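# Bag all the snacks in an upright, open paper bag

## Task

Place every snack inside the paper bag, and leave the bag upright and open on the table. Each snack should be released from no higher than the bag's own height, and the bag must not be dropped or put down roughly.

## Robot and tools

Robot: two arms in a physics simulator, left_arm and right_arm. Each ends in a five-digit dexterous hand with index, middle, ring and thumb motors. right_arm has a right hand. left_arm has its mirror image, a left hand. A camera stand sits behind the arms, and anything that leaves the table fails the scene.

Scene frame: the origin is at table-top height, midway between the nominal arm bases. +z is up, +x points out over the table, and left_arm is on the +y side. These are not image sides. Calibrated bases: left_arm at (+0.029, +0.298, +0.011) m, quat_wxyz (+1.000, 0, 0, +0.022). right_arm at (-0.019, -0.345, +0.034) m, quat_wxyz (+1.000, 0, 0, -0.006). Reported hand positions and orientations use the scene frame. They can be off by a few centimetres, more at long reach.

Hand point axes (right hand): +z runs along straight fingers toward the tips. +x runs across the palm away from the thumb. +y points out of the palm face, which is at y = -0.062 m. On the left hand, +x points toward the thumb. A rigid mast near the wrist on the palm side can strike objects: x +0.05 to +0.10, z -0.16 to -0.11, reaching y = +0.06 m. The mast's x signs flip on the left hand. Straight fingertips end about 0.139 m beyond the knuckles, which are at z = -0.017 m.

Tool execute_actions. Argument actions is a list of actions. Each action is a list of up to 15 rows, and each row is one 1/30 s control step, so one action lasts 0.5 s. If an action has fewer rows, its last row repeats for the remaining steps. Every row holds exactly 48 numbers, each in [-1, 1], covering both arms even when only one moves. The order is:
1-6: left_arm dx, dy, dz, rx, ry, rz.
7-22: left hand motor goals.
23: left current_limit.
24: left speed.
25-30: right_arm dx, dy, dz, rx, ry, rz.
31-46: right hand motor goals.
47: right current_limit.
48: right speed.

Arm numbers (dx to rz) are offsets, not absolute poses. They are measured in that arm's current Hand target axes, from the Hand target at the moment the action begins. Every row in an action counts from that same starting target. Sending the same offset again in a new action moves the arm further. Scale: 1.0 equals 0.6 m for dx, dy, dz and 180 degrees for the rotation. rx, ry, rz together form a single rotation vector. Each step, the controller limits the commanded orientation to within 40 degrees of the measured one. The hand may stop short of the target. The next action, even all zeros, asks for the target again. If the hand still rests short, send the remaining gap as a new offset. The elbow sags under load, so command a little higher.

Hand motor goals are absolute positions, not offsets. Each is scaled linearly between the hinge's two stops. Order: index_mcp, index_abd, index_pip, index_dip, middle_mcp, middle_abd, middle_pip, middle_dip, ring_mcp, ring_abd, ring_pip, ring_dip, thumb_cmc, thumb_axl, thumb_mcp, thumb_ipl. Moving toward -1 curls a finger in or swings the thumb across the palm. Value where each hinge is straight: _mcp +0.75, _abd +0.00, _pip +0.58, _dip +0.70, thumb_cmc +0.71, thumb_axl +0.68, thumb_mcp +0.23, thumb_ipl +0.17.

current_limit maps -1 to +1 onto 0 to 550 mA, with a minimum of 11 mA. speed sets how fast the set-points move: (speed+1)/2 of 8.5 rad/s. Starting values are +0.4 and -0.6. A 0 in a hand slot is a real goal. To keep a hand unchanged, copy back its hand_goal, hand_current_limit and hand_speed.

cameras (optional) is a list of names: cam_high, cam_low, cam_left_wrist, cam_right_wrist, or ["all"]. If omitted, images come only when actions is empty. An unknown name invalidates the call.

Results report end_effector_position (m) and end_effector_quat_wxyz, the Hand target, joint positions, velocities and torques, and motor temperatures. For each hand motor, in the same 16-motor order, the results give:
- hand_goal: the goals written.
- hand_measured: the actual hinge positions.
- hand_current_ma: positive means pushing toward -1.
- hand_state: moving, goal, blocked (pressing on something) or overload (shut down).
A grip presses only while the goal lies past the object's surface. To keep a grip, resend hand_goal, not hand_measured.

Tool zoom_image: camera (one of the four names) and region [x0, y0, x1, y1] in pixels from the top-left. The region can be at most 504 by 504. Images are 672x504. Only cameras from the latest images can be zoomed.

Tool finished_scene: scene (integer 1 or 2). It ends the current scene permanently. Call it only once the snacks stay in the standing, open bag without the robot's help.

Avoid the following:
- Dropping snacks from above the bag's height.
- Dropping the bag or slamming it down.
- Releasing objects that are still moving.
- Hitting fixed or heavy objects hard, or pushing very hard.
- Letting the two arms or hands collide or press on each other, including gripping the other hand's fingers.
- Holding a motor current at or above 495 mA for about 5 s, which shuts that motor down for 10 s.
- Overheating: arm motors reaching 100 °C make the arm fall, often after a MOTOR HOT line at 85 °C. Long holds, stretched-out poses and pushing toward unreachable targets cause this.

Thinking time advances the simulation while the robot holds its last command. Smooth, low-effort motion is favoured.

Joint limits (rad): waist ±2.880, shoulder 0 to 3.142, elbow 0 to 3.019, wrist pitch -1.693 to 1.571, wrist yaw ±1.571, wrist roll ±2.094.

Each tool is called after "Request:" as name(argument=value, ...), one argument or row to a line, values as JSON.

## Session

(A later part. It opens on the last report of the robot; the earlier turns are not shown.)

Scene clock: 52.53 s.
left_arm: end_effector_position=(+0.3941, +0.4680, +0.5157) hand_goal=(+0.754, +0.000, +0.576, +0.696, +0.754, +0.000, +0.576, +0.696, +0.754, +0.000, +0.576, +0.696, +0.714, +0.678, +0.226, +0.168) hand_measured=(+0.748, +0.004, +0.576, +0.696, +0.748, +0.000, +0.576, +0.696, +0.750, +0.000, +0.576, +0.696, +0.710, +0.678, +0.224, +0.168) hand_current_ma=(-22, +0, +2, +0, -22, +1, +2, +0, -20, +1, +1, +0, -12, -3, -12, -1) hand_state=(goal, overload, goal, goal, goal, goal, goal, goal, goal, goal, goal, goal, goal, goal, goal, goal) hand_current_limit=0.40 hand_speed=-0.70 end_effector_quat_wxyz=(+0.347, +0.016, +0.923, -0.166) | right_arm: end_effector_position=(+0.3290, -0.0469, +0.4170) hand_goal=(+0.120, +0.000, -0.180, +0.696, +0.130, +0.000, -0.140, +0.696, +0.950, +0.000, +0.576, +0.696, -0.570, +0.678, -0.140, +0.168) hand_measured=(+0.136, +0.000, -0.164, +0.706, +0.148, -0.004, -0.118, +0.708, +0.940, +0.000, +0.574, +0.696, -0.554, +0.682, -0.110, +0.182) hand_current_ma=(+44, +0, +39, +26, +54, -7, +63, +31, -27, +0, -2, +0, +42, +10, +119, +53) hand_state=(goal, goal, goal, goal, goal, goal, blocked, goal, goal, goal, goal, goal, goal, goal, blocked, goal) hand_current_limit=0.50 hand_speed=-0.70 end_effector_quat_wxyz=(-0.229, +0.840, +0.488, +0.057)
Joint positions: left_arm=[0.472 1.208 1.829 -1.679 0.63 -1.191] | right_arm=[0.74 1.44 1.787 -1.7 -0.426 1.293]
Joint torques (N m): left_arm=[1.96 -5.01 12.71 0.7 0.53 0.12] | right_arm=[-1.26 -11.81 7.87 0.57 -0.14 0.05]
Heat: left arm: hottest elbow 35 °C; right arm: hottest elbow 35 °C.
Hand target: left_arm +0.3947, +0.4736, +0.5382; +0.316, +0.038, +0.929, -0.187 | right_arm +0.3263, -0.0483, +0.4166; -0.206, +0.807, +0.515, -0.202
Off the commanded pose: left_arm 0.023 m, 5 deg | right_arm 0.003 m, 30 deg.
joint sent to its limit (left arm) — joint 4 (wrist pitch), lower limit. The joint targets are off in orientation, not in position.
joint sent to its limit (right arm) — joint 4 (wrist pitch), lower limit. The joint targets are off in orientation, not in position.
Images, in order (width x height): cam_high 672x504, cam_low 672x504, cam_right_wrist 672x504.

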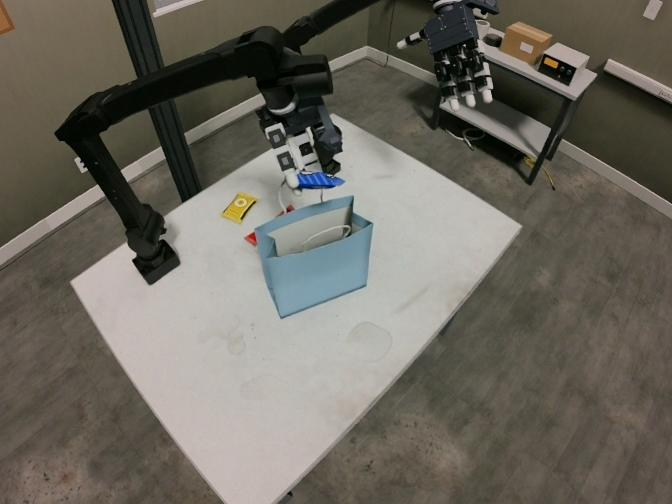

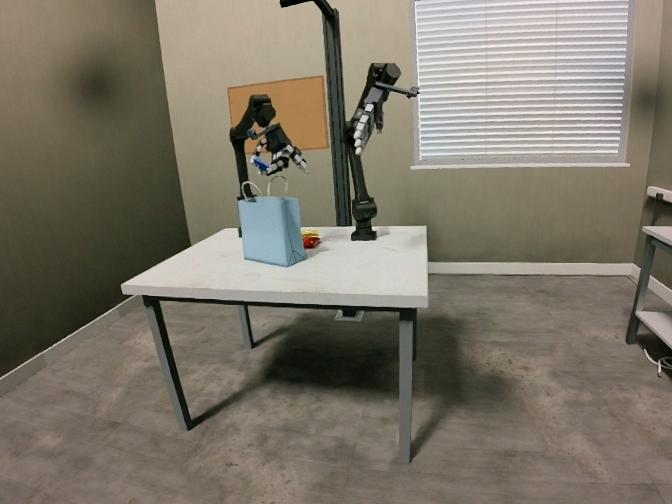

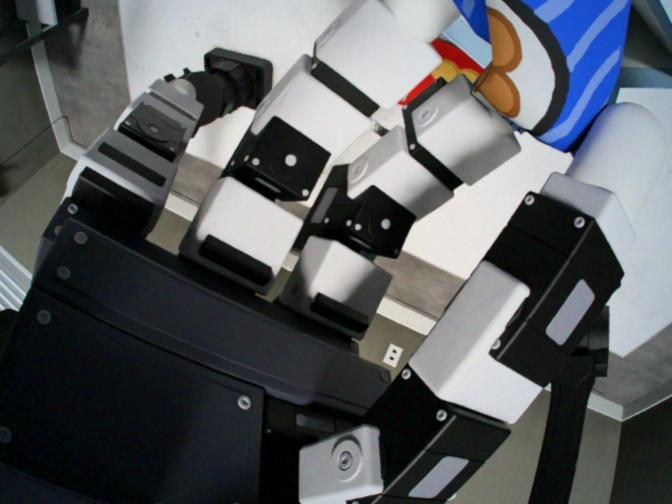

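Request:
execute_actions(
  actions=[
    [[0,0,0,0,0,0,0.754,0,0.576,0.696,0.754,0,0.576,0.696,0.754,0,0.576,0.696,0.714,0.678,0.226,0.168,0.4,-0.7,-0.0065,0.0215,0.087,0,0,0,0.12,0,-0.18,0.696,0.13,0,-0.14,0.696,0.95,0,0.576,0.696,-0.571,0.678,-0.14,0.168,0.5,-0.7]],
  ],
  cameras=["cam_high","cam_low","cam_right_wrist"],
)

Request:
zoom_image(
  camera="cam_high",
  region=[230, 130, 390, 290],
)

Request:
zoom_image(
  camera="cam_low",
  region=[220, 120, 320, 220],
)

Scene clock: 54.20 s.
left_arm: end_effector_position=(+0.3941, +0.4680, +0.5157) hand_goal=(+0.754, +0.000, +0.576, +0.696, +0.754, +0.000, +0.576, +0.696, +0.754, +0.000, +0.576, +0.696, +0.714, +0.678, +0.226, +0.168) hand_measured=(+0.748, +0.004, +0.576, +0.696, +0.748, +0.000, +0.576, +0.696, +0.750, +0.000, +0.576, +0.696, +0.710, +0.678, +0.224, +0.168) hand_current_ma=(-22, +0, +2, +0, -22, +1, +2, +0, -20, +1, +1, +0, -12, -3, -12, -1) hand_state=(goal, overload, goal, goal, goal, goal, goal, goal, goal, goal, goal, goal, goal, goal, goal, goal) hand_current_limit=0.40 hand_speed=-0.70 end_effector_quat_wxyz=(+0.347, +0.016, +0.923, -0.166) | right_arm: end_effector_position=(+0.3103, -0.0501, +0.3615) hand_goal=(+0.120, +0.000, -0.180, +0.696, +0.130, +0.000, -0.140, +0.696, +0.950, +0.000, +0.576, +0.696, -0.570, +0.678, -0.140, +0.168) hand_measured=(+0.136, +0.000, -0.164, +0.706, +0.148, -0.004, -0.118, +0.708, +0.940, +0.000, +0.574, +0.696, -0.554, +0.682, -0.110, +0.182) hand_current_ma=(+44, +0, +39, +26, +54, -7, +63, +31, -27, +0, -2, +0, +42, +10, +119, +53) hand_state=(goal, goal, goal, goal, goal, goal, blocked, goal, goal, goal, goal, goal, goal, goal, blocked, goal) hand_current_limit=0.50 hand_speed=-0.70 end_effector_quat_wxyz=(-0.219, +0.846, +0.485, -0.011)
Joint positions: left_arm=[0.472 1.208 1.829 -1.679 0.63 -1.191] | right_arm=[0.759 1.454 1.666 -1.7 -0.434 1.294]
Joint torques (N m): left_arm=[1.9 -4.95 12.72 0.69 0.54 0.12] | right_arm=[-0.97 -13.57 8.02 0.16 -0.14 -0.06]
Heat: left arm: hottest elbow 35 °C; right arm: hottest elbow 35 °C.
Hand target: left_arm +0.3947, +0.4736, +0.5382; +0.316, +0.038, +0.929, -0.187 | right_arm +0.3063, -0.0505, +0.3667; -0.206, +0.807, +0.515, -0.202
Off the commanded pose: left_arm 0.023 m, 5 deg | right_arm 0.006 m, 23 deg.
joint sent to its limit (left arm) — joint 4 (wrist pitch), lower limit. The joint targets are off in orientation, not in position.
joint sent to its limit (right arm) — joint 4 (wrist pitch), lower limit. The joint targets are off in orientation, not in position.
Images, in order (width x height): cam_high 672x504, cam_low 672x504, cam_right_wrist 672x504.

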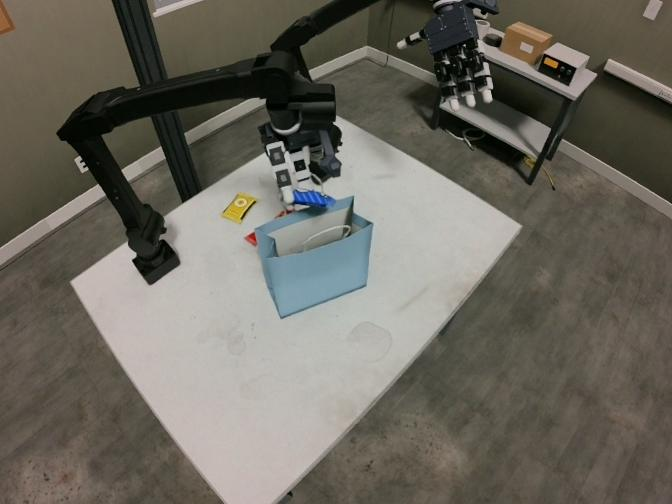

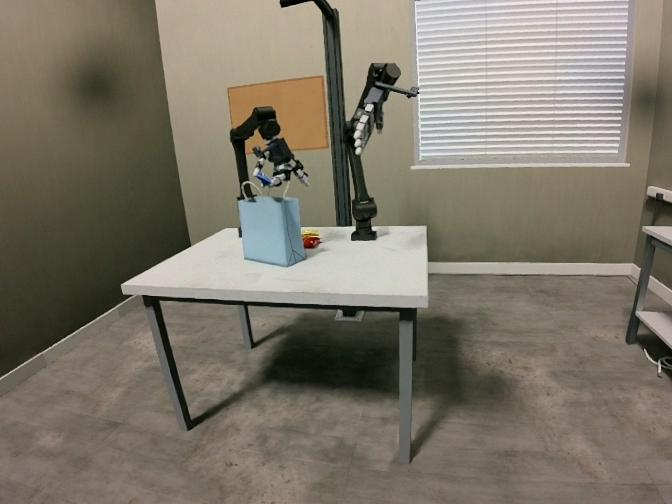

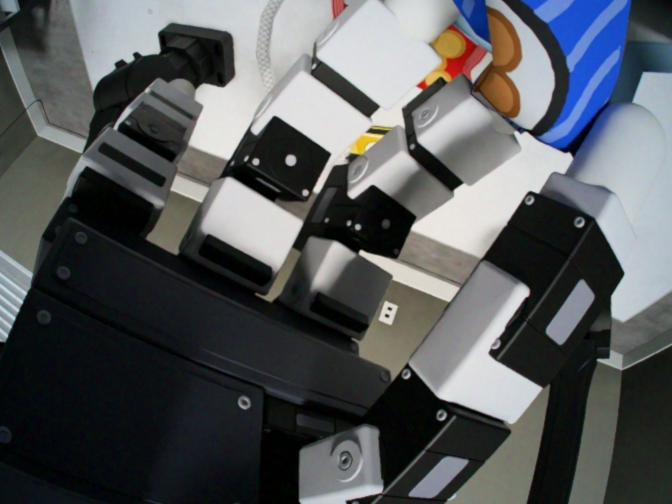

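Scaled by 3.150.

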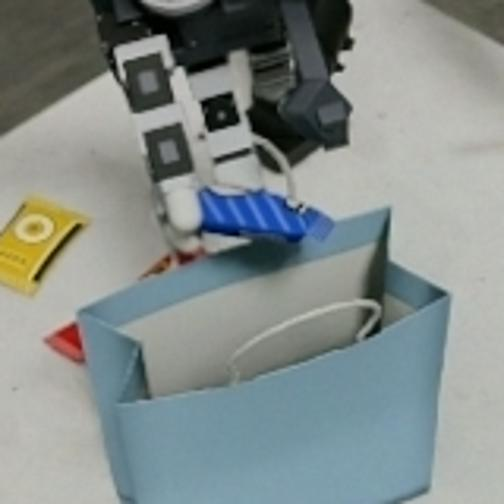

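Scaled by 5.040.

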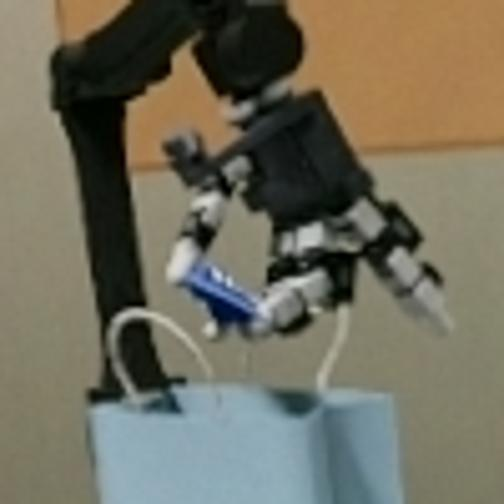

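Request:
execute_actions(
  actions=[
    [[0,0,0,0,0,0,0.754,0,0.576,0.696,0.754,0,0.576,0.696,0.754,0,0.576,0.696,0.714,0.678,0.226,0.168,0.4,-0.7,0.006,0.038,0.0445,0,0,0,0.12,0,-0.18,0.696,0.13,0,-0.14,0.696,0.95,0,0.576,0.696,-0.571,0.678,-0.14,0.168,0.5,-0.7]],
  ],
  cameras=["cam_high","cam_low","cam_right_wrist"],
)

Request:
zoom_image(
  camera="cam_high",
  region=[230, 130, 390, 290],
)

Request:
zoom_image(
  camera="cam_low",
  region=[220, 120, 320, 220],
)

Scene clock: 56.03 s.
left_arm: end_effector_position=(+0.3941, +0.4680, +0.5157) hand_goal=(+0.754, +0.000, +0.576, +0.696, +0.754, +0.000, +0.576, +0.696, +0.754, +0.000, +0.576, +0.696, +0.714, +0.678, +0.226, +0.168) hand_measured=(+0.748, +0.004, +0.576, +0.696, +0.748, +0.000, +0.576, +0.696, +0.750, +0.000, +0.576, +0.696, +0.710, +0.678, +0.224, +0.168) hand_current_ma=(-22, +0, +2, +0, -22, +1, +2, +0, -20, +1, +1, +0, -12, -3, -12, -1) hand_state=(goal, overload, goal, goal, goal, goal, goal, goal, goal, goal, goal, goal, goal, goal, goal, goal) hand_current_limit=0.40 hand_speed=-0.70 end_effector_quat_wxyz=(+0.347, +0.016, +0.923, -0.166) | right_arm: end_effector_position=(+0.3099, -0.0488, +0.3289) hand_goal=(+0.120, +0.000, -0.180, +0.696, +0.130, +0.000, -0.140, +0.696, +0.950, +0.000, +0.576, +0.696, -0.570, +0.678, -0.140, +0.168) hand_measured=(+0.136, +0.000, -0.164, +0.706, +0.148, -0.004, -0.118, +0.708, +0.940, +0.000, +0.574, +0.696, -0.554, +0.682, -0.110, +0.182) hand_current_ma=(+44, +0, +39, +26, +54, -7, +63, +31, -27, +0, -2, +0, +42, +10, +119, +53) hand_state=(goal, goal, goal, goal, goal, goal, blocked, goal, goal, goal, goal, goal, goal, goal, blocked, goal) hand_current_limit=0.50 hand_speed=-0.70 end_effector_quat_wxyz=(-0.213, +0.841, +0.495, -0.046)
Joint positions: left_arm=[0.472 1.208 1.829 -1.679 0.63 -1.191] | right_arm=[0.759 1.489 1.62 -1.7 -0.44 1.253]
Joint torques (N m): left_arm=[2.02 -4.89 12.7 0.69 0.53 0.13] | right_arm=[-2.08 -13.86 7.8 0.17 -0.04 -0.1]
Heat: left arm: hottest elbow 35 °C; right arm: hottest elbow 35 °C.
Hand target: left_arm +0.3947, +0.4736, +0.5382; +0.316, +0.038, +0.929, -0.187 | right_arm +0.3104, -0.0526, +0.3316; -0.206, +0.807, +0.515, -0.202
Off the commanded pose: left_arm 0.023 m, 5 deg | right_arm 0.005 m, 19 deg.
joint sent to its limit (left arm) — joint 4 (wrist pitch), lower limit. The joint targets are off in orientation, not in position.
joint sent to its limit (right arm) — joint 4 (wrist pitch), lower limit. The joint targets are off in orientation, not in position.
Images, in order (width x height): cam_high 672x504, cam_low 672x504, cam_right_wrist 672x504.

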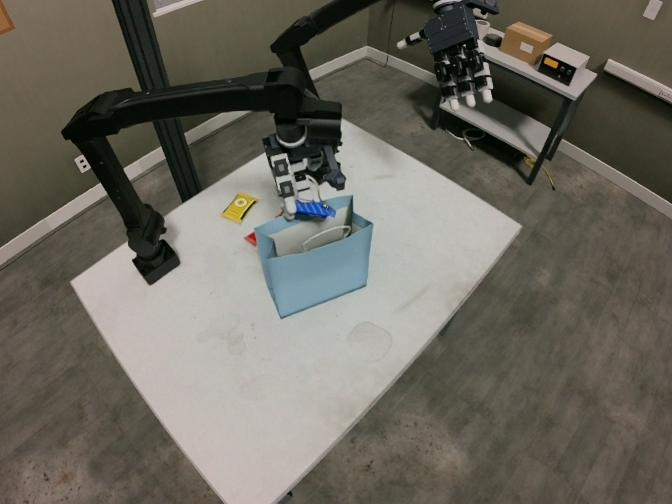

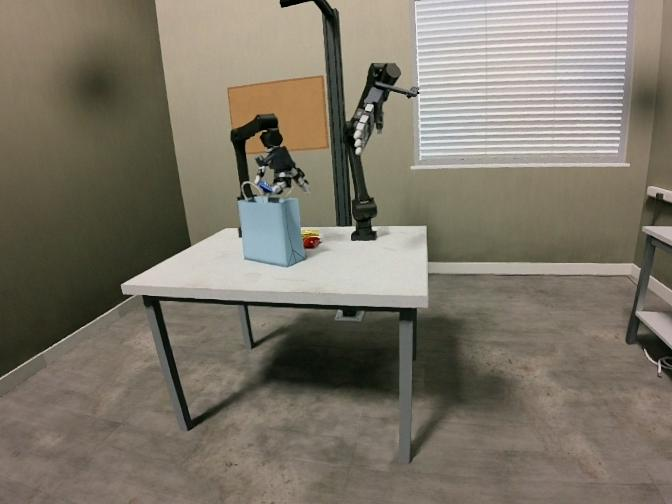

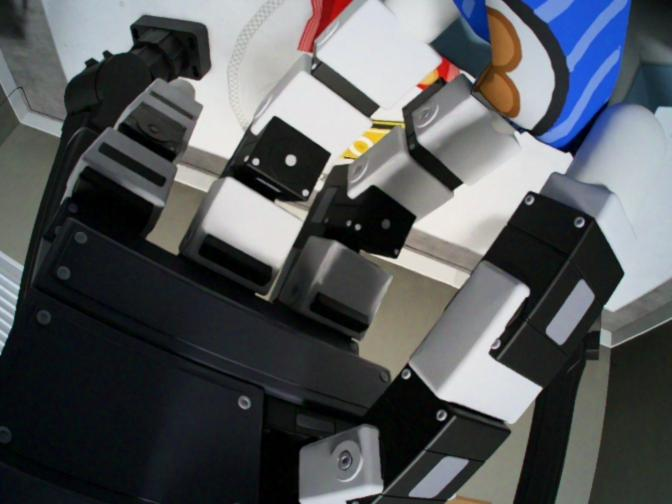

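Scaled by 3.150.

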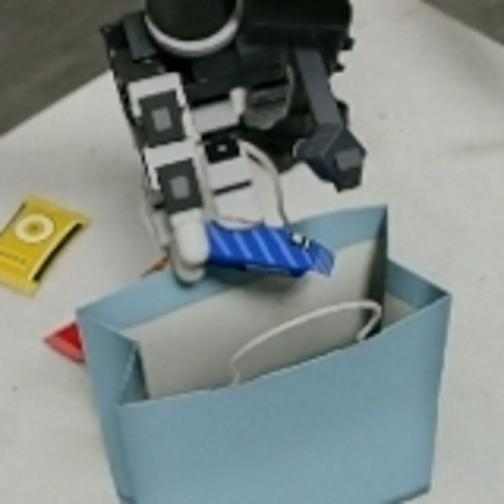

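Scaled by 5.040.

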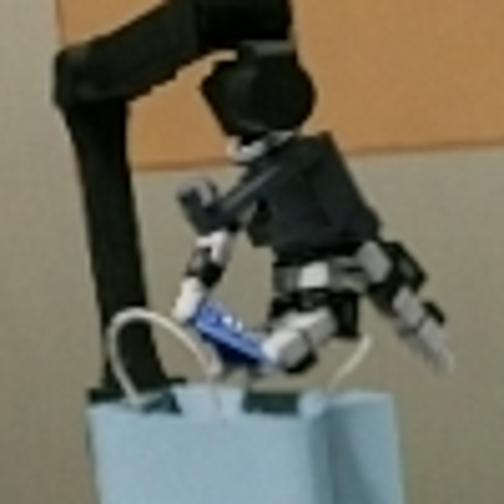

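Request:
execute_actions(
  actions=[
    [[0,0,0,0,0,0,0.754,0,0.576,0.696,0.754,0,0.576,0.696,0.754,0,0.576,0.696,0.714,0.678,0.226,0.168,0.4,-0.7,0.0057,0.027,0.0416,0,0,0,0.12,0,-0.18,0.696,0.13,0,-0.14,0.696,0.95,0,0.576,0.696,-0.571,0.678,-0.14,0.168,0.5,-0.7]],
  ],
  cameras=["cam_high","cam_low","cam_right_wrist"],
)

Request:
zoom_image(
  camera="cam_high",
  region=[230, 130, 390, 290],
)

Request:
zoom_image(
  camera="cam_low",
  region=[220, 120, 320, 220],
)

Scene clock: 57.57 s.
left_arm: end_effector_position=(+0.3941, +0.4680, +0.5157) hand_goal=(+0.754, +0.000, +0.576, +0.696, +0.754, +0.000, +0.576, +0.696, +0.754, +0.000, +0.576, +0.696, +0.714, +0.678, +0.226, +0.168) hand_measured=(+0.748, +0.004, +0.576, +0.696, +0.748, +0.000, +0.576, +0.696, +0.750, +0.000, +0.576, +0.696, +0.710, +0.678, +0.224, +0.168) hand_current_ma=(-22, +0, +2, +0, -22, +1, +2, +0, -20, +1, +1, +0, -12, -3, -12, -1) hand_state=(goal, overload, goal, goal, goal, goal, goal, goal, goal, goal, goal, goal, goal, goal, goal, goal) hand_current_limit=0.40 hand_speed=-0.70 end_effector_quat_wxyz=(+0.347, +0.016, +0.923, -0.166) | right_arm: end_effector_position=(+0.3093, -0.0487, +0.2995) hand_goal=(+0.120, +0.000, -0.180, +0.696, +0.130, +0.000, -0.140, +0.696, +0.950, +0.000, +0.576, +0.696, -0.570, +0.678, -0.140, +0.168) hand_measured=(+0.136, +0.000, -0.164, +0.706, +0.148, -0.004, -0.118, +0.708, +0.940, +0.000, +0.574, +0.696, -0.554, +0.682, -0.110, +0.182) hand_current_ma=(+44, +0, +39, +26, +54, -7, +63, +31, -27, +0, -2, +0, +42, +10, +119, +53) hand_state=(goal, goal, goal, goal, goal, goal, blocked, goal, goal, goal, goal, goal, goal, goal, blocked, goal) hand_current_limit=0.50 hand_speed=-0.70 end_effector_quat_wxyz=(-0.208, +0.836, +0.501, -0.078)
Joint positions: left_arm=[0.472 1.208 1.829 -1.679 0.63 -1.191] | right_arm=[0.759 1.526 1.583 -1.7 -0.442 1.221]
Joint torques (N m): left_arm=[2.08 -5.07 12.74 0.75 0.54 0.13] | right_arm=[-2.55 -13.86 7.62 0.09 -0.09 -0.12]
Heat: left arm: hottest elbow 36 °C; right arm: hottest elbow 35 °C.
Hand target: left_arm +0.3947, +0.4736, +0.5382; +0.316, +0.038, +0.929, -0.187 | right_arm +0.3103, -0.0525, +0.3017; -0.206, +0.807, +0.516, -0.202
Off the commanded pose: left_arm 0.023 m, 5 deg | right_arm 0.005 m, 15 deg.
joint sent to its limit (left arm) — joint 4 (wrist pitch), lower limit. The joint targets are off in orientation, not in position.
joint sent to its limit (right arm) — joint 4 (wrist pitch), lower limit. The joint targets are off in orientation, not in position.
Images, in order (width x height): cam_high 672x504, cam_low 672x504, cam_right_wrist 672x504.

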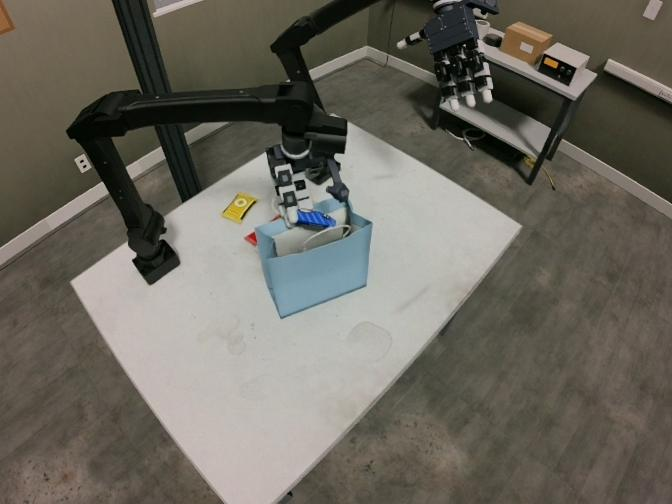

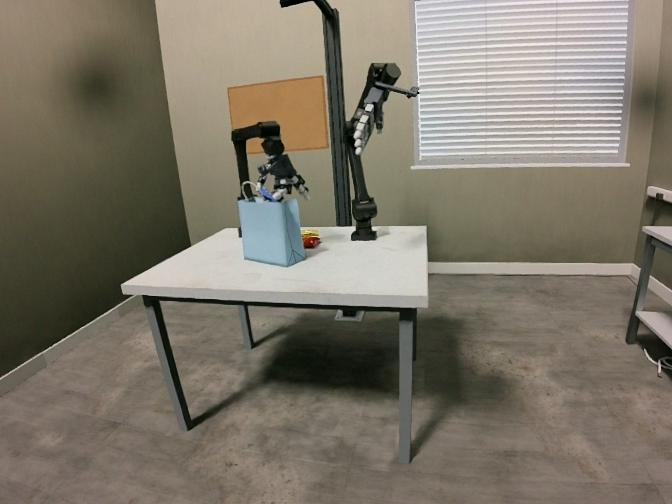

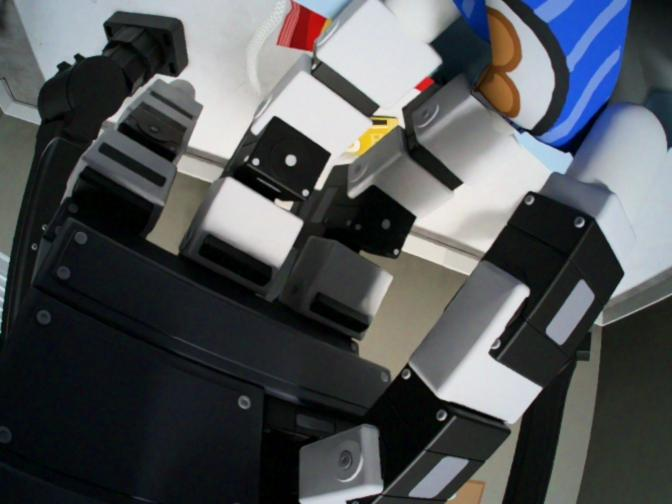

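Scaled by 3.150.

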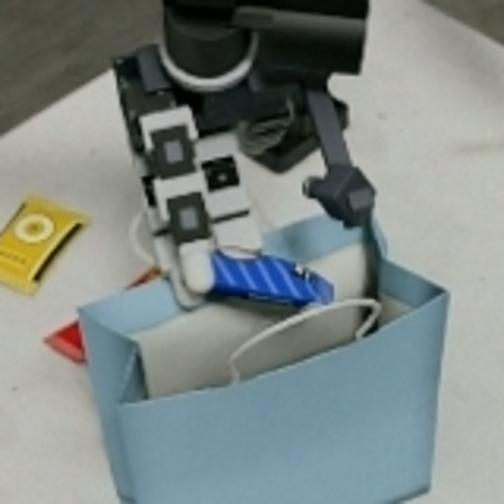

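Scaled by 5.040.

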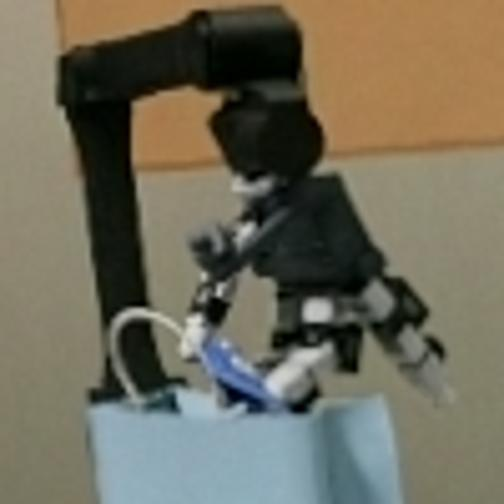

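Request:
execute_actions(
  actions=[
    [[0,0,0,0,0,0,0.754,0,0.576,0.696,0.754,0,0.576,0.696,0.754,0,0.576,0.696,0.714,0.678,0.226,0.168,0.4,-0.7,0,0,0,0,0,0,0.15,0,-0.08,0.696,0.15,0,-0.06,0.696,0.95,0,0.576,0.696,-0.571,0.678,0.05,0.168,0.5,-0.7]],
    [[0,0,0,0,0,0,0.754,0,0.576,0.696,0.754,0,0.576,0.696,0.754,0,0.576,0.696,0.714,0.678,0.226,0.168,0.4,-0.7,0,0,0,0,0,0,0.18,0,0.05,0.696,0.18,0,0.05,0.696,0.95,0,0.576,0.696,-0.571,0.678,0.1,0.168,0.5,-0.7]],
  ],
  cameras=["cam_high","cam_low","cam_right_wrist"],
)

Request:
zoom_image(
  camera="cam_high",
  region=[230, 130, 390, 290],
)

Scene clock: 59.40 s.
left_arm: end_effector_position=(+0.3941, +0.4680, +0.5157) hand_goal=(+0.754, +0.000, +0.576, +0.696, +0.754, +0.000, +0.576, +0.696, +0.754, +0.000, +0.576, +0.696, +0.714, +0.678, +0.226, +0.168) hand_measured=(+0.748, +0.004, +0.576, +0.696, +0.748, +0.000, +0.576, +0.696, +0.750, +0.000, +0.576, +0.696, +0.710, +0.678, +0.224, +0.168) hand_current_ma=(-22, +0, +2, +0, -22, +1, +2, +0, -20, +1, +1, +0, -12, -3, -12, -1) hand_state=(goal, overload, goal, goal, goal, goal, goal, goal, goal, goal, goal, goal, goal, goal, goal, goal) hand_current_limit=0.40 hand_speed=-0.70 end_effector_quat_wxyz=(+0.347, +0.016, +0.923, -0.166) | right_arm: end_effector_position=(+0.3095, -0.0486, +0.2995) hand_goal=(+0.180, +0.000, +0.050, +0.696, +0.180, +0.000, +0.050, +0.696, +0.950, +0.000, +0.576, +0.696, -0.570, +0.678, +0.100, +0.168) hand_measured=(+0.172, +0.000, +0.042, +0.696, +0.180, -0.002, +0.050, +0.700, +0.940, +0.000, +0.574, +0.696, -0.566, +0.680, +0.092, +0.170) hand_current_ma=(-17, +0, -20, +0, +1, -4, -1, +6, -27, +0, -2, +0, +7, +6, -27, +3) hand_state=(goal, goal, goal, goal, goal, goal, goal, goal, goal, goal, goal, goal, goal, goal, goal, goal) hand_current_limit=0.50 hand_speed=-0.70 end_effector_quat_wxyz=(-0.208, +0.836, +0.502, -0.077)
Joint positions: left_arm=[0.472 1.208 1.829 -1.679 0.63 -1.191] | right_arm=[0.759 1.526 1.583 -1.7 -0.441 1.219]
Joint torques (N m): left_arm=[2.14 -5.01 12.71 0.73 0.54 0.14] | right_arm=[-1.9 -14.04 7.73 -0.1 -0.14 -0.04]
Heat: left arm: hottest elbow 36 °C; right arm: hottest elbow 35 °C.
Hand target: left_arm +0.3947, +0.4736, +0.5382; +0.316, +0.038, +0.929, -0.187 | right_arm +0.3104, -0.0526, +0.3017; -0.206, +0.807, +0.515, -0.202
Off the commanded pose: left_arm 0.023 m, 5 deg | right_arm 0.005 m, 15 deg.
joint sent to its limit (left arm) — joint 4 (wrist pitch), lower limit. The joint targets are off in orientation, not in position.
joint sent to its limit (right arm) — joint 4 (wrist pitch), lower limit. The joint targets are off in orientation, not in position.
Images, in order (width x height): cam_high 672x504, cam_low 672x504, cam_right_wrist 672x504.

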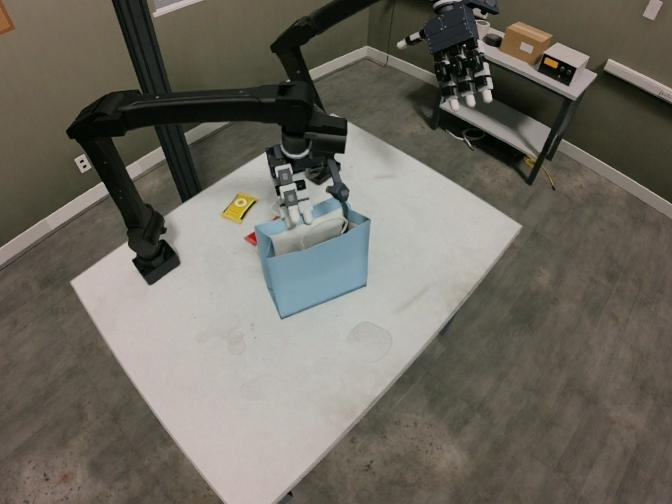

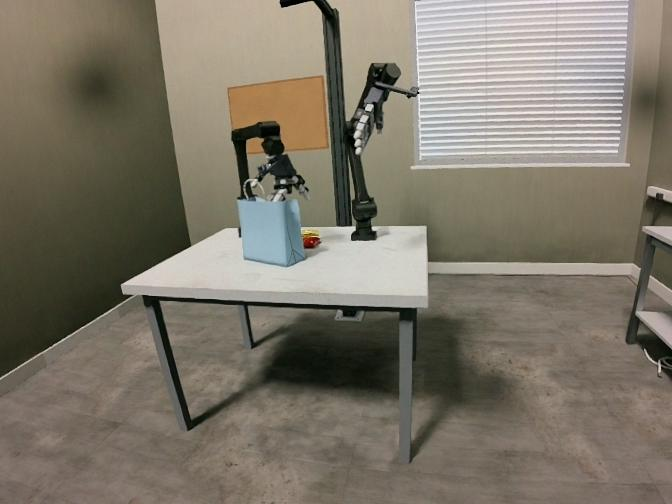

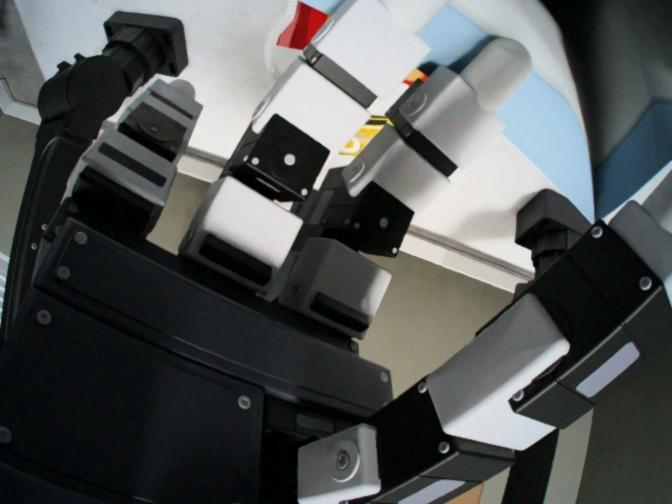

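Scaled by 3.150.

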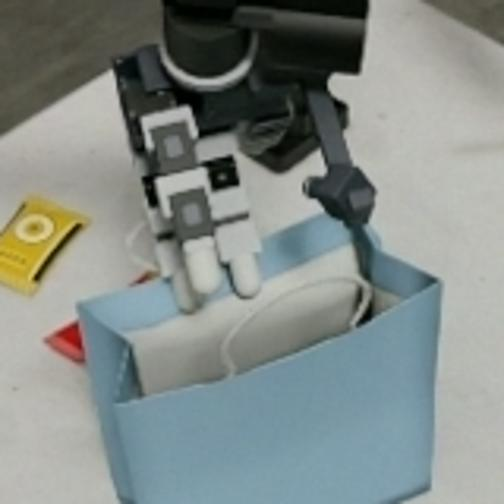

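Request:
execute_actions(
  actions=[
    [[0,0,0,0,0,0,0.754,0,0.576,0.696,0.754,0,0.576,0.696,0.754,0,0.576,0.696,0.714,0.678,0.226,0.168,0.4,-0.7,-0.0114,-0.054,-0.0833,0,0,0,0.18,0,0.05,0.696,0.18,0,0.05,0.696,0.95,0,0.576,0.696,-0.571,0.678,0.1,0.168,0.5,-0.7]],
    [[0,0,0,0,0,0,0.754,0,0.576,0.696,0.754,0,0.576,0.696,0.754,0,0.576,0.696,0.714,0.678,0.226,0.168,0.4,-0.7,-0.0133,-0.063,-0.0972,0,0,0,0.18,0,0.05,0.696,0.18,0,0.05,0.696,0.95,0,0.576,0.696,-0.571,0.678,0.1,0.168,0.5,-0.7]],
    [[0,0,0,0,0,0,0.754,0,0.576,0.696,0.754,0,0.576,0.696,0.754,0,0.576,0.696,0.714,0.678,0.226,0.168,0.4,-0.7,-0.0263,-0.1148,0.038,-0.17,0,0,0.18,0,0.05,0.696,0.18,0,0.05,0.696,0.95,0,0.576,0.696,-0.571,0.678,0.1,0.168,0.5,-0.7]],
    [[0,0,0,0,0,0,0.754,0,0.576,0.696,0.754,0,0.576,0.696,0.754,0,0.576,0.696,0.714,0.678,0.226,0.168,0.4,-0.7,-0.008,-0.105,0.005,0,0,-0.128,0.18,0,0.05,0.696,0.18,0,0.05,0.696,0.95,0,0.576,0.696,-0.571,0.678,0.1,0.168,0.5,-0.7]],
  ],
  cameras=["all"],
)

Request:
zoom_image(
  camera="cam_high",
  region=[200, 130, 390, 300],
)

Scene clock: 64.10 s.
left_arm: end_effector_position=(+0.3941, +0.4680, +0.5157) hand_goal=(+0.754, +0.000, +0.576, +0.696, +0.754, +0.000, +0.576, +0.696, +0.754, +0.000, +0.576, +0.696, +0.714, +0.678, +0.226, +0.168) hand_measured=(+0.748, +0.004, +0.576, +0.696, +0.748, +0.000, +0.576, +0.696, +0.750, +0.000, +0.576, +0.696, +0.710, +0.678, +0.224, +0.168) hand_current_ma=(-22, +0, +2, +0, -22, +1, +2, +0, -20, +1, +1, +0, -12, -3, -12, -1) hand_state=(goal, overload, goal, goal, goal, goal, goal, goal, goal, goal, goal, goal, goal, goal, goal, goal) hand_current_limit=0.40 hand_speed=-0.70 end_effector_quat_wxyz=(+0.347, +0.016, +0.923, -0.166) | right_arm: end_effector_position=(+0.1794, -0.0140, +0.4520) hand_goal=(+0.180, +0.000, +0.050, +0.696, +0.180, +0.000, +0.050, +0.696, +0.950, +0.000, +0.576, +0.696, -0.570, +0.678, +0.100, +0.168) hand_measured=(+0.186, +0.000, +0.050, +0.696, +0.186, +0.000, +0.050, +0.700, +0.946, +0.000, +0.574, +0.696, -0.568, +0.680, +0.092, +0.168) hand_current_ma=(+15, +0, +0, +0, +12, -1, +0, +6, -6, +0, -1, +0, +5, +6, -23, +2) hand_state=(goal, goal, goal, goal, goal, goal, goal, goal, goal, goal, goal, goal, goal, goal, goal, goal) hand_current_limit=0.50 hand_speed=-0.70 end_effector_quat_wxyz=(-0.051, +0.704, +0.698, +0.119)
Joint positions: left_arm=[0.472 1.208 1.829 -1.679 0.63 -1.191] | right_arm=[1.284 1.221 1.61 -1.7 0.022 1.277]
Joint torques (N m): left_arm=[2.02 -5.07 12.72 0.75 0.54 0.13] | right_arm=[-1.08 -9.29 7.43 0.76 0.4 -0.1]
Heat: left arm: hottest elbow 36 °C; right arm: hottest elbow 34 °C.
Hand target: left_arm +0.3947, +0.4736, +0.5382; +0.316, +0.038, +0.929, -0.187 | right_arm +0.1805, -0.0177, +0.4518; +0.003, +0.706, +0.706, -0.061
Off the commanded pose: left_arm 0.023 m, 5 deg | right_arm 0.004 m, 22 deg.
joint sent to its limit (left arm) — joint 4 (wrist pitch), lower limit. The joint targets are off in orientation, not in position.
joint sent to its limit (right arm) — joint 4 (wrist pitch), lower limit. The joint targets are off in orientation, not in position.

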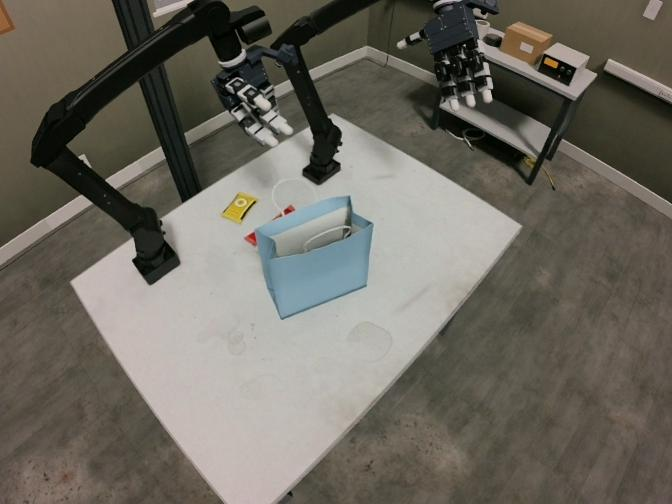

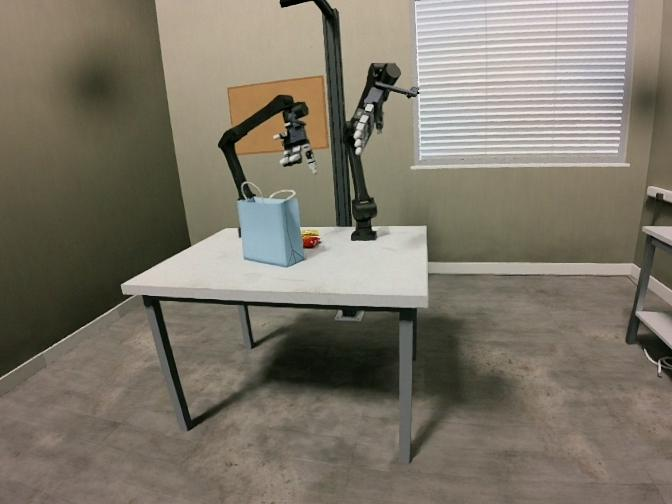

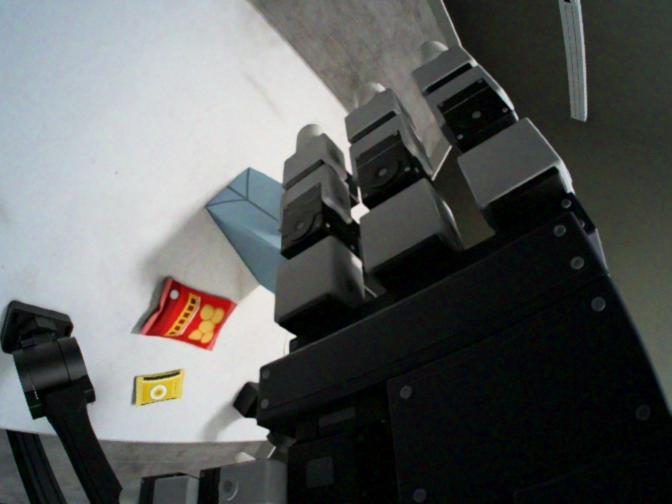

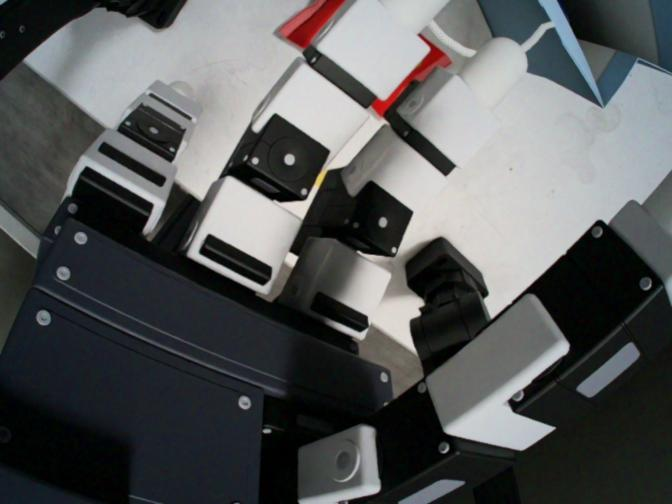

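Scaled by 2.653.

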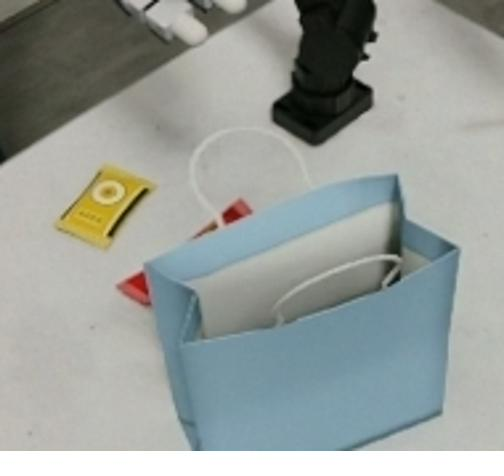

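Request:
execute_actions(
  actions=[
    [[0,0,0,0,0,0,0.754,0,0.576,0.696,0.754,0,0.576,0.696,0.754,0,0.576,0.696,0.714,0.678,0.226,0.168,0.4,-0.7,0.048,0.0137,0.1625,-0.026,0.0287,0,0.48,0,0.576,0.696,0.48,0,0.576,0.696,0.48,0,0.576,0.696,0.714,0.678,0.226,0.168,0.4,-0.6]],
    [[0,0,0,0,0,0,0.754,0,0.576,0.696,0.754,0,0.576,0.696,0.754,0,0.576,0.696,0.714,0.678,0.226,0.168,0.4,-0.7,0,-0.005,0.167,0,0,0,0.48,0,0.576,0.696,0.48,0,0.576,0.696,0.48,0,0.576,0.696,0.714,0.678,0.226,0.168,0.4,-0.6]],
    [[0,0,0,0,0,0,0.754,0,0.576,0.696,0.754,0,0.576,0.696,0.754,0,0.576,0.696,0.714,0.678,0.226,0.168,0.4,-0.7,0,0,0.1,0,0,0,0.48,0,0.576,0.696,0.48,0,0.576,0.696,0.48,0,0.576,0.696,0.714,0.678,0.226,0.168,0.4,-0.6]],
  ],
  cameras=["all"],
)

Request:
zoom_image(
  camera="cam_high",
  region=[200, 130, 390, 300],
)

Scene clock: 67.17 s.
left_arm: end_effector_position=(+0.3941, +0.4680, +0.5157) hand_goal=(+0.754, +0.000, +0.576, +0.696, +0.754, +0.000, +0.576, +0.696, +0.754, +0.000, +0.576, +0.696, +0.714, +0.678, +0.226, +0.168) hand_measured=(+0.748, +0.004, +0.576, +0.696, +0.748, +0.000, +0.576, +0.696, +0.750, +0.000, +0.576, +0.696, +0.710, +0.678, +0.224, +0.168) hand_current_ma=(-22, +0, +2, +0, -22, +1, +2, +0, -20, +1, +1, +0, -12, -3, -12, -1) hand_state=(goal, overload, goal, goal, goal, goal, goal, goal, goal, goal, goal, goal, goal, goal, goal, goal) hand_current_limit=0.40 hand_speed=-0.70 end_effector_quat_wxyz=(+0.347, +0.016, +0.923, -0.166) | right_arm: end_effector_position=(+0.1786, -0.0014, +0.1893) hand_goal=(+0.480, +0.000, +0.576, +0.696, +0.480, +0.000, +0.576, +0.696, +0.480, +0.000, +0.576, +0.696, +0.714, +0.678, +0.226, +0.168) hand_measured=(+0.482, +0.000, +0.574, +0.696, +0.480, +0.000, +0.574, +0.698, +0.484, +0.000, +0.574, +0.696, +0.712, +0.680, +0.218, +0.168) hand_current_ma=(+2, +0, -3, +0, +1, -1, -3, +5, +9, +0, -1, +0, -5, +5, -22, +2) hand_state=(goal, goal, goal, goal, goal, goal, goal, goal, goal, goal, goal, goal, goal, goal, goal, goal) hand_current_limit=0.40 hand_speed=-0.60 end_effector_quat_wxyz=(+0.002, +0.709, +0.705, -0.009)
Joint positions: left_arm=[0.472 1.208 1.829 -1.679 0.63 -1.191] | right_arm=[1.284 1.396 1.099 -1.291 -0.004 1.276]
Joint torques (N m): left_arm=[2.2 -4.95 12.77 0.7 0.54 0.13] | right_arm=[-0.56 -11.11 7.36 0.62 0.36 0.05]
Heat: left arm: hottest elbow 36 °C; right arm: hottest elbow 34 °C.
Hand target: left_arm +0.3947, +0.4736, +0.5382; +0.316, +0.038, +0.929, -0.187 | right_arm +0.1775, +0.0025, +0.1916; +0.000, +0.707, +0.707, +0.000
Off the commanded pose: left_arm 0.023 m, 5 deg | right_arm 0.005 m, 1 deg.
joint sent to its limit (left arm) — joint 4 (wrist pitch), lower limit. The joint targets are off in orientation, not in position.

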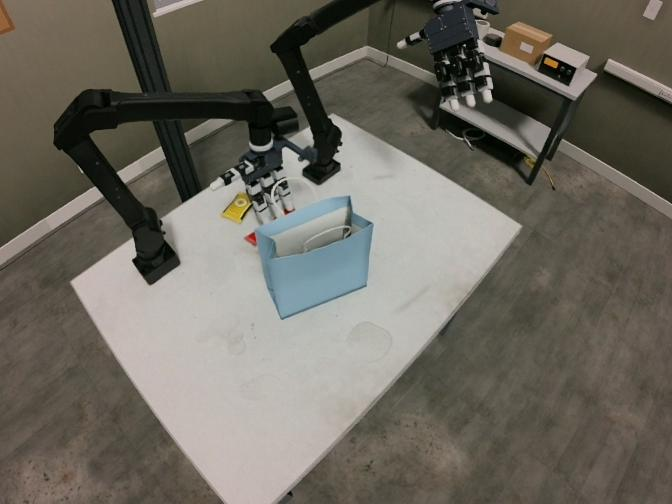

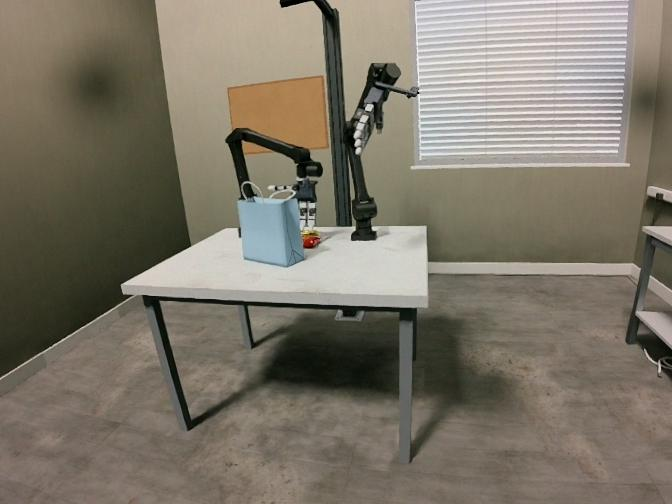

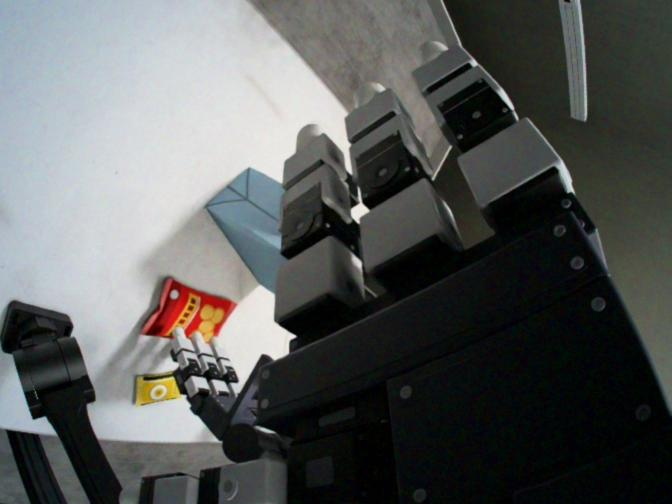

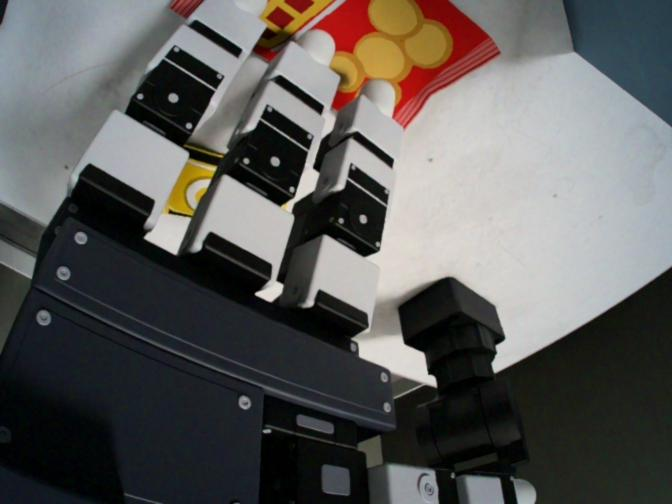

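Scaled by 2.653.

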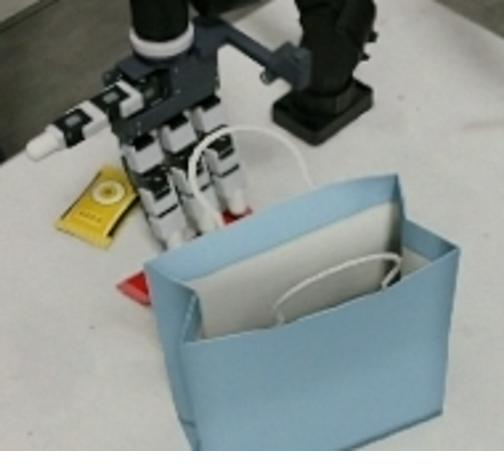

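Request:
zoom_image(
  camera="cam_left_wrist",
  region=[100, 250, 280, 420],
)

Request:
zoom_image(
  camera="cam_right_wrist",
  region=[160, 0, 520, 240],
)

Scaled by 2.800 from the camera's 672x504 image, which has a finer 960x720 frame.

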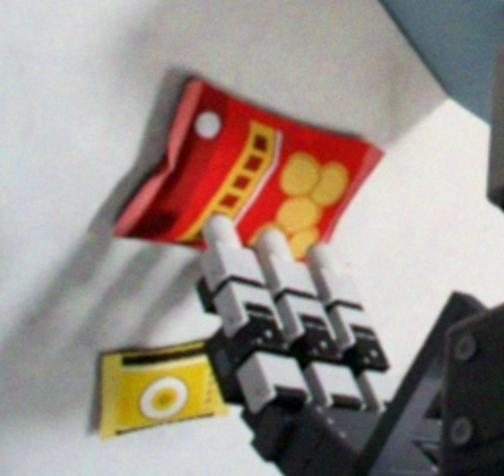

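Scaled by 1.400 from the camera's 672x504 image, which has a finer 960x720 frame.

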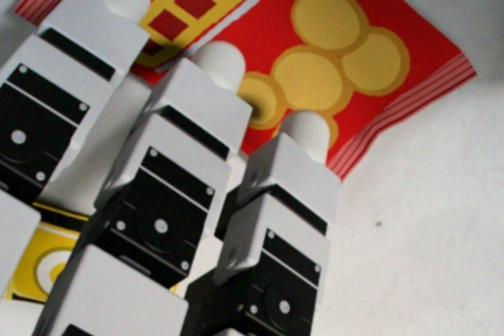

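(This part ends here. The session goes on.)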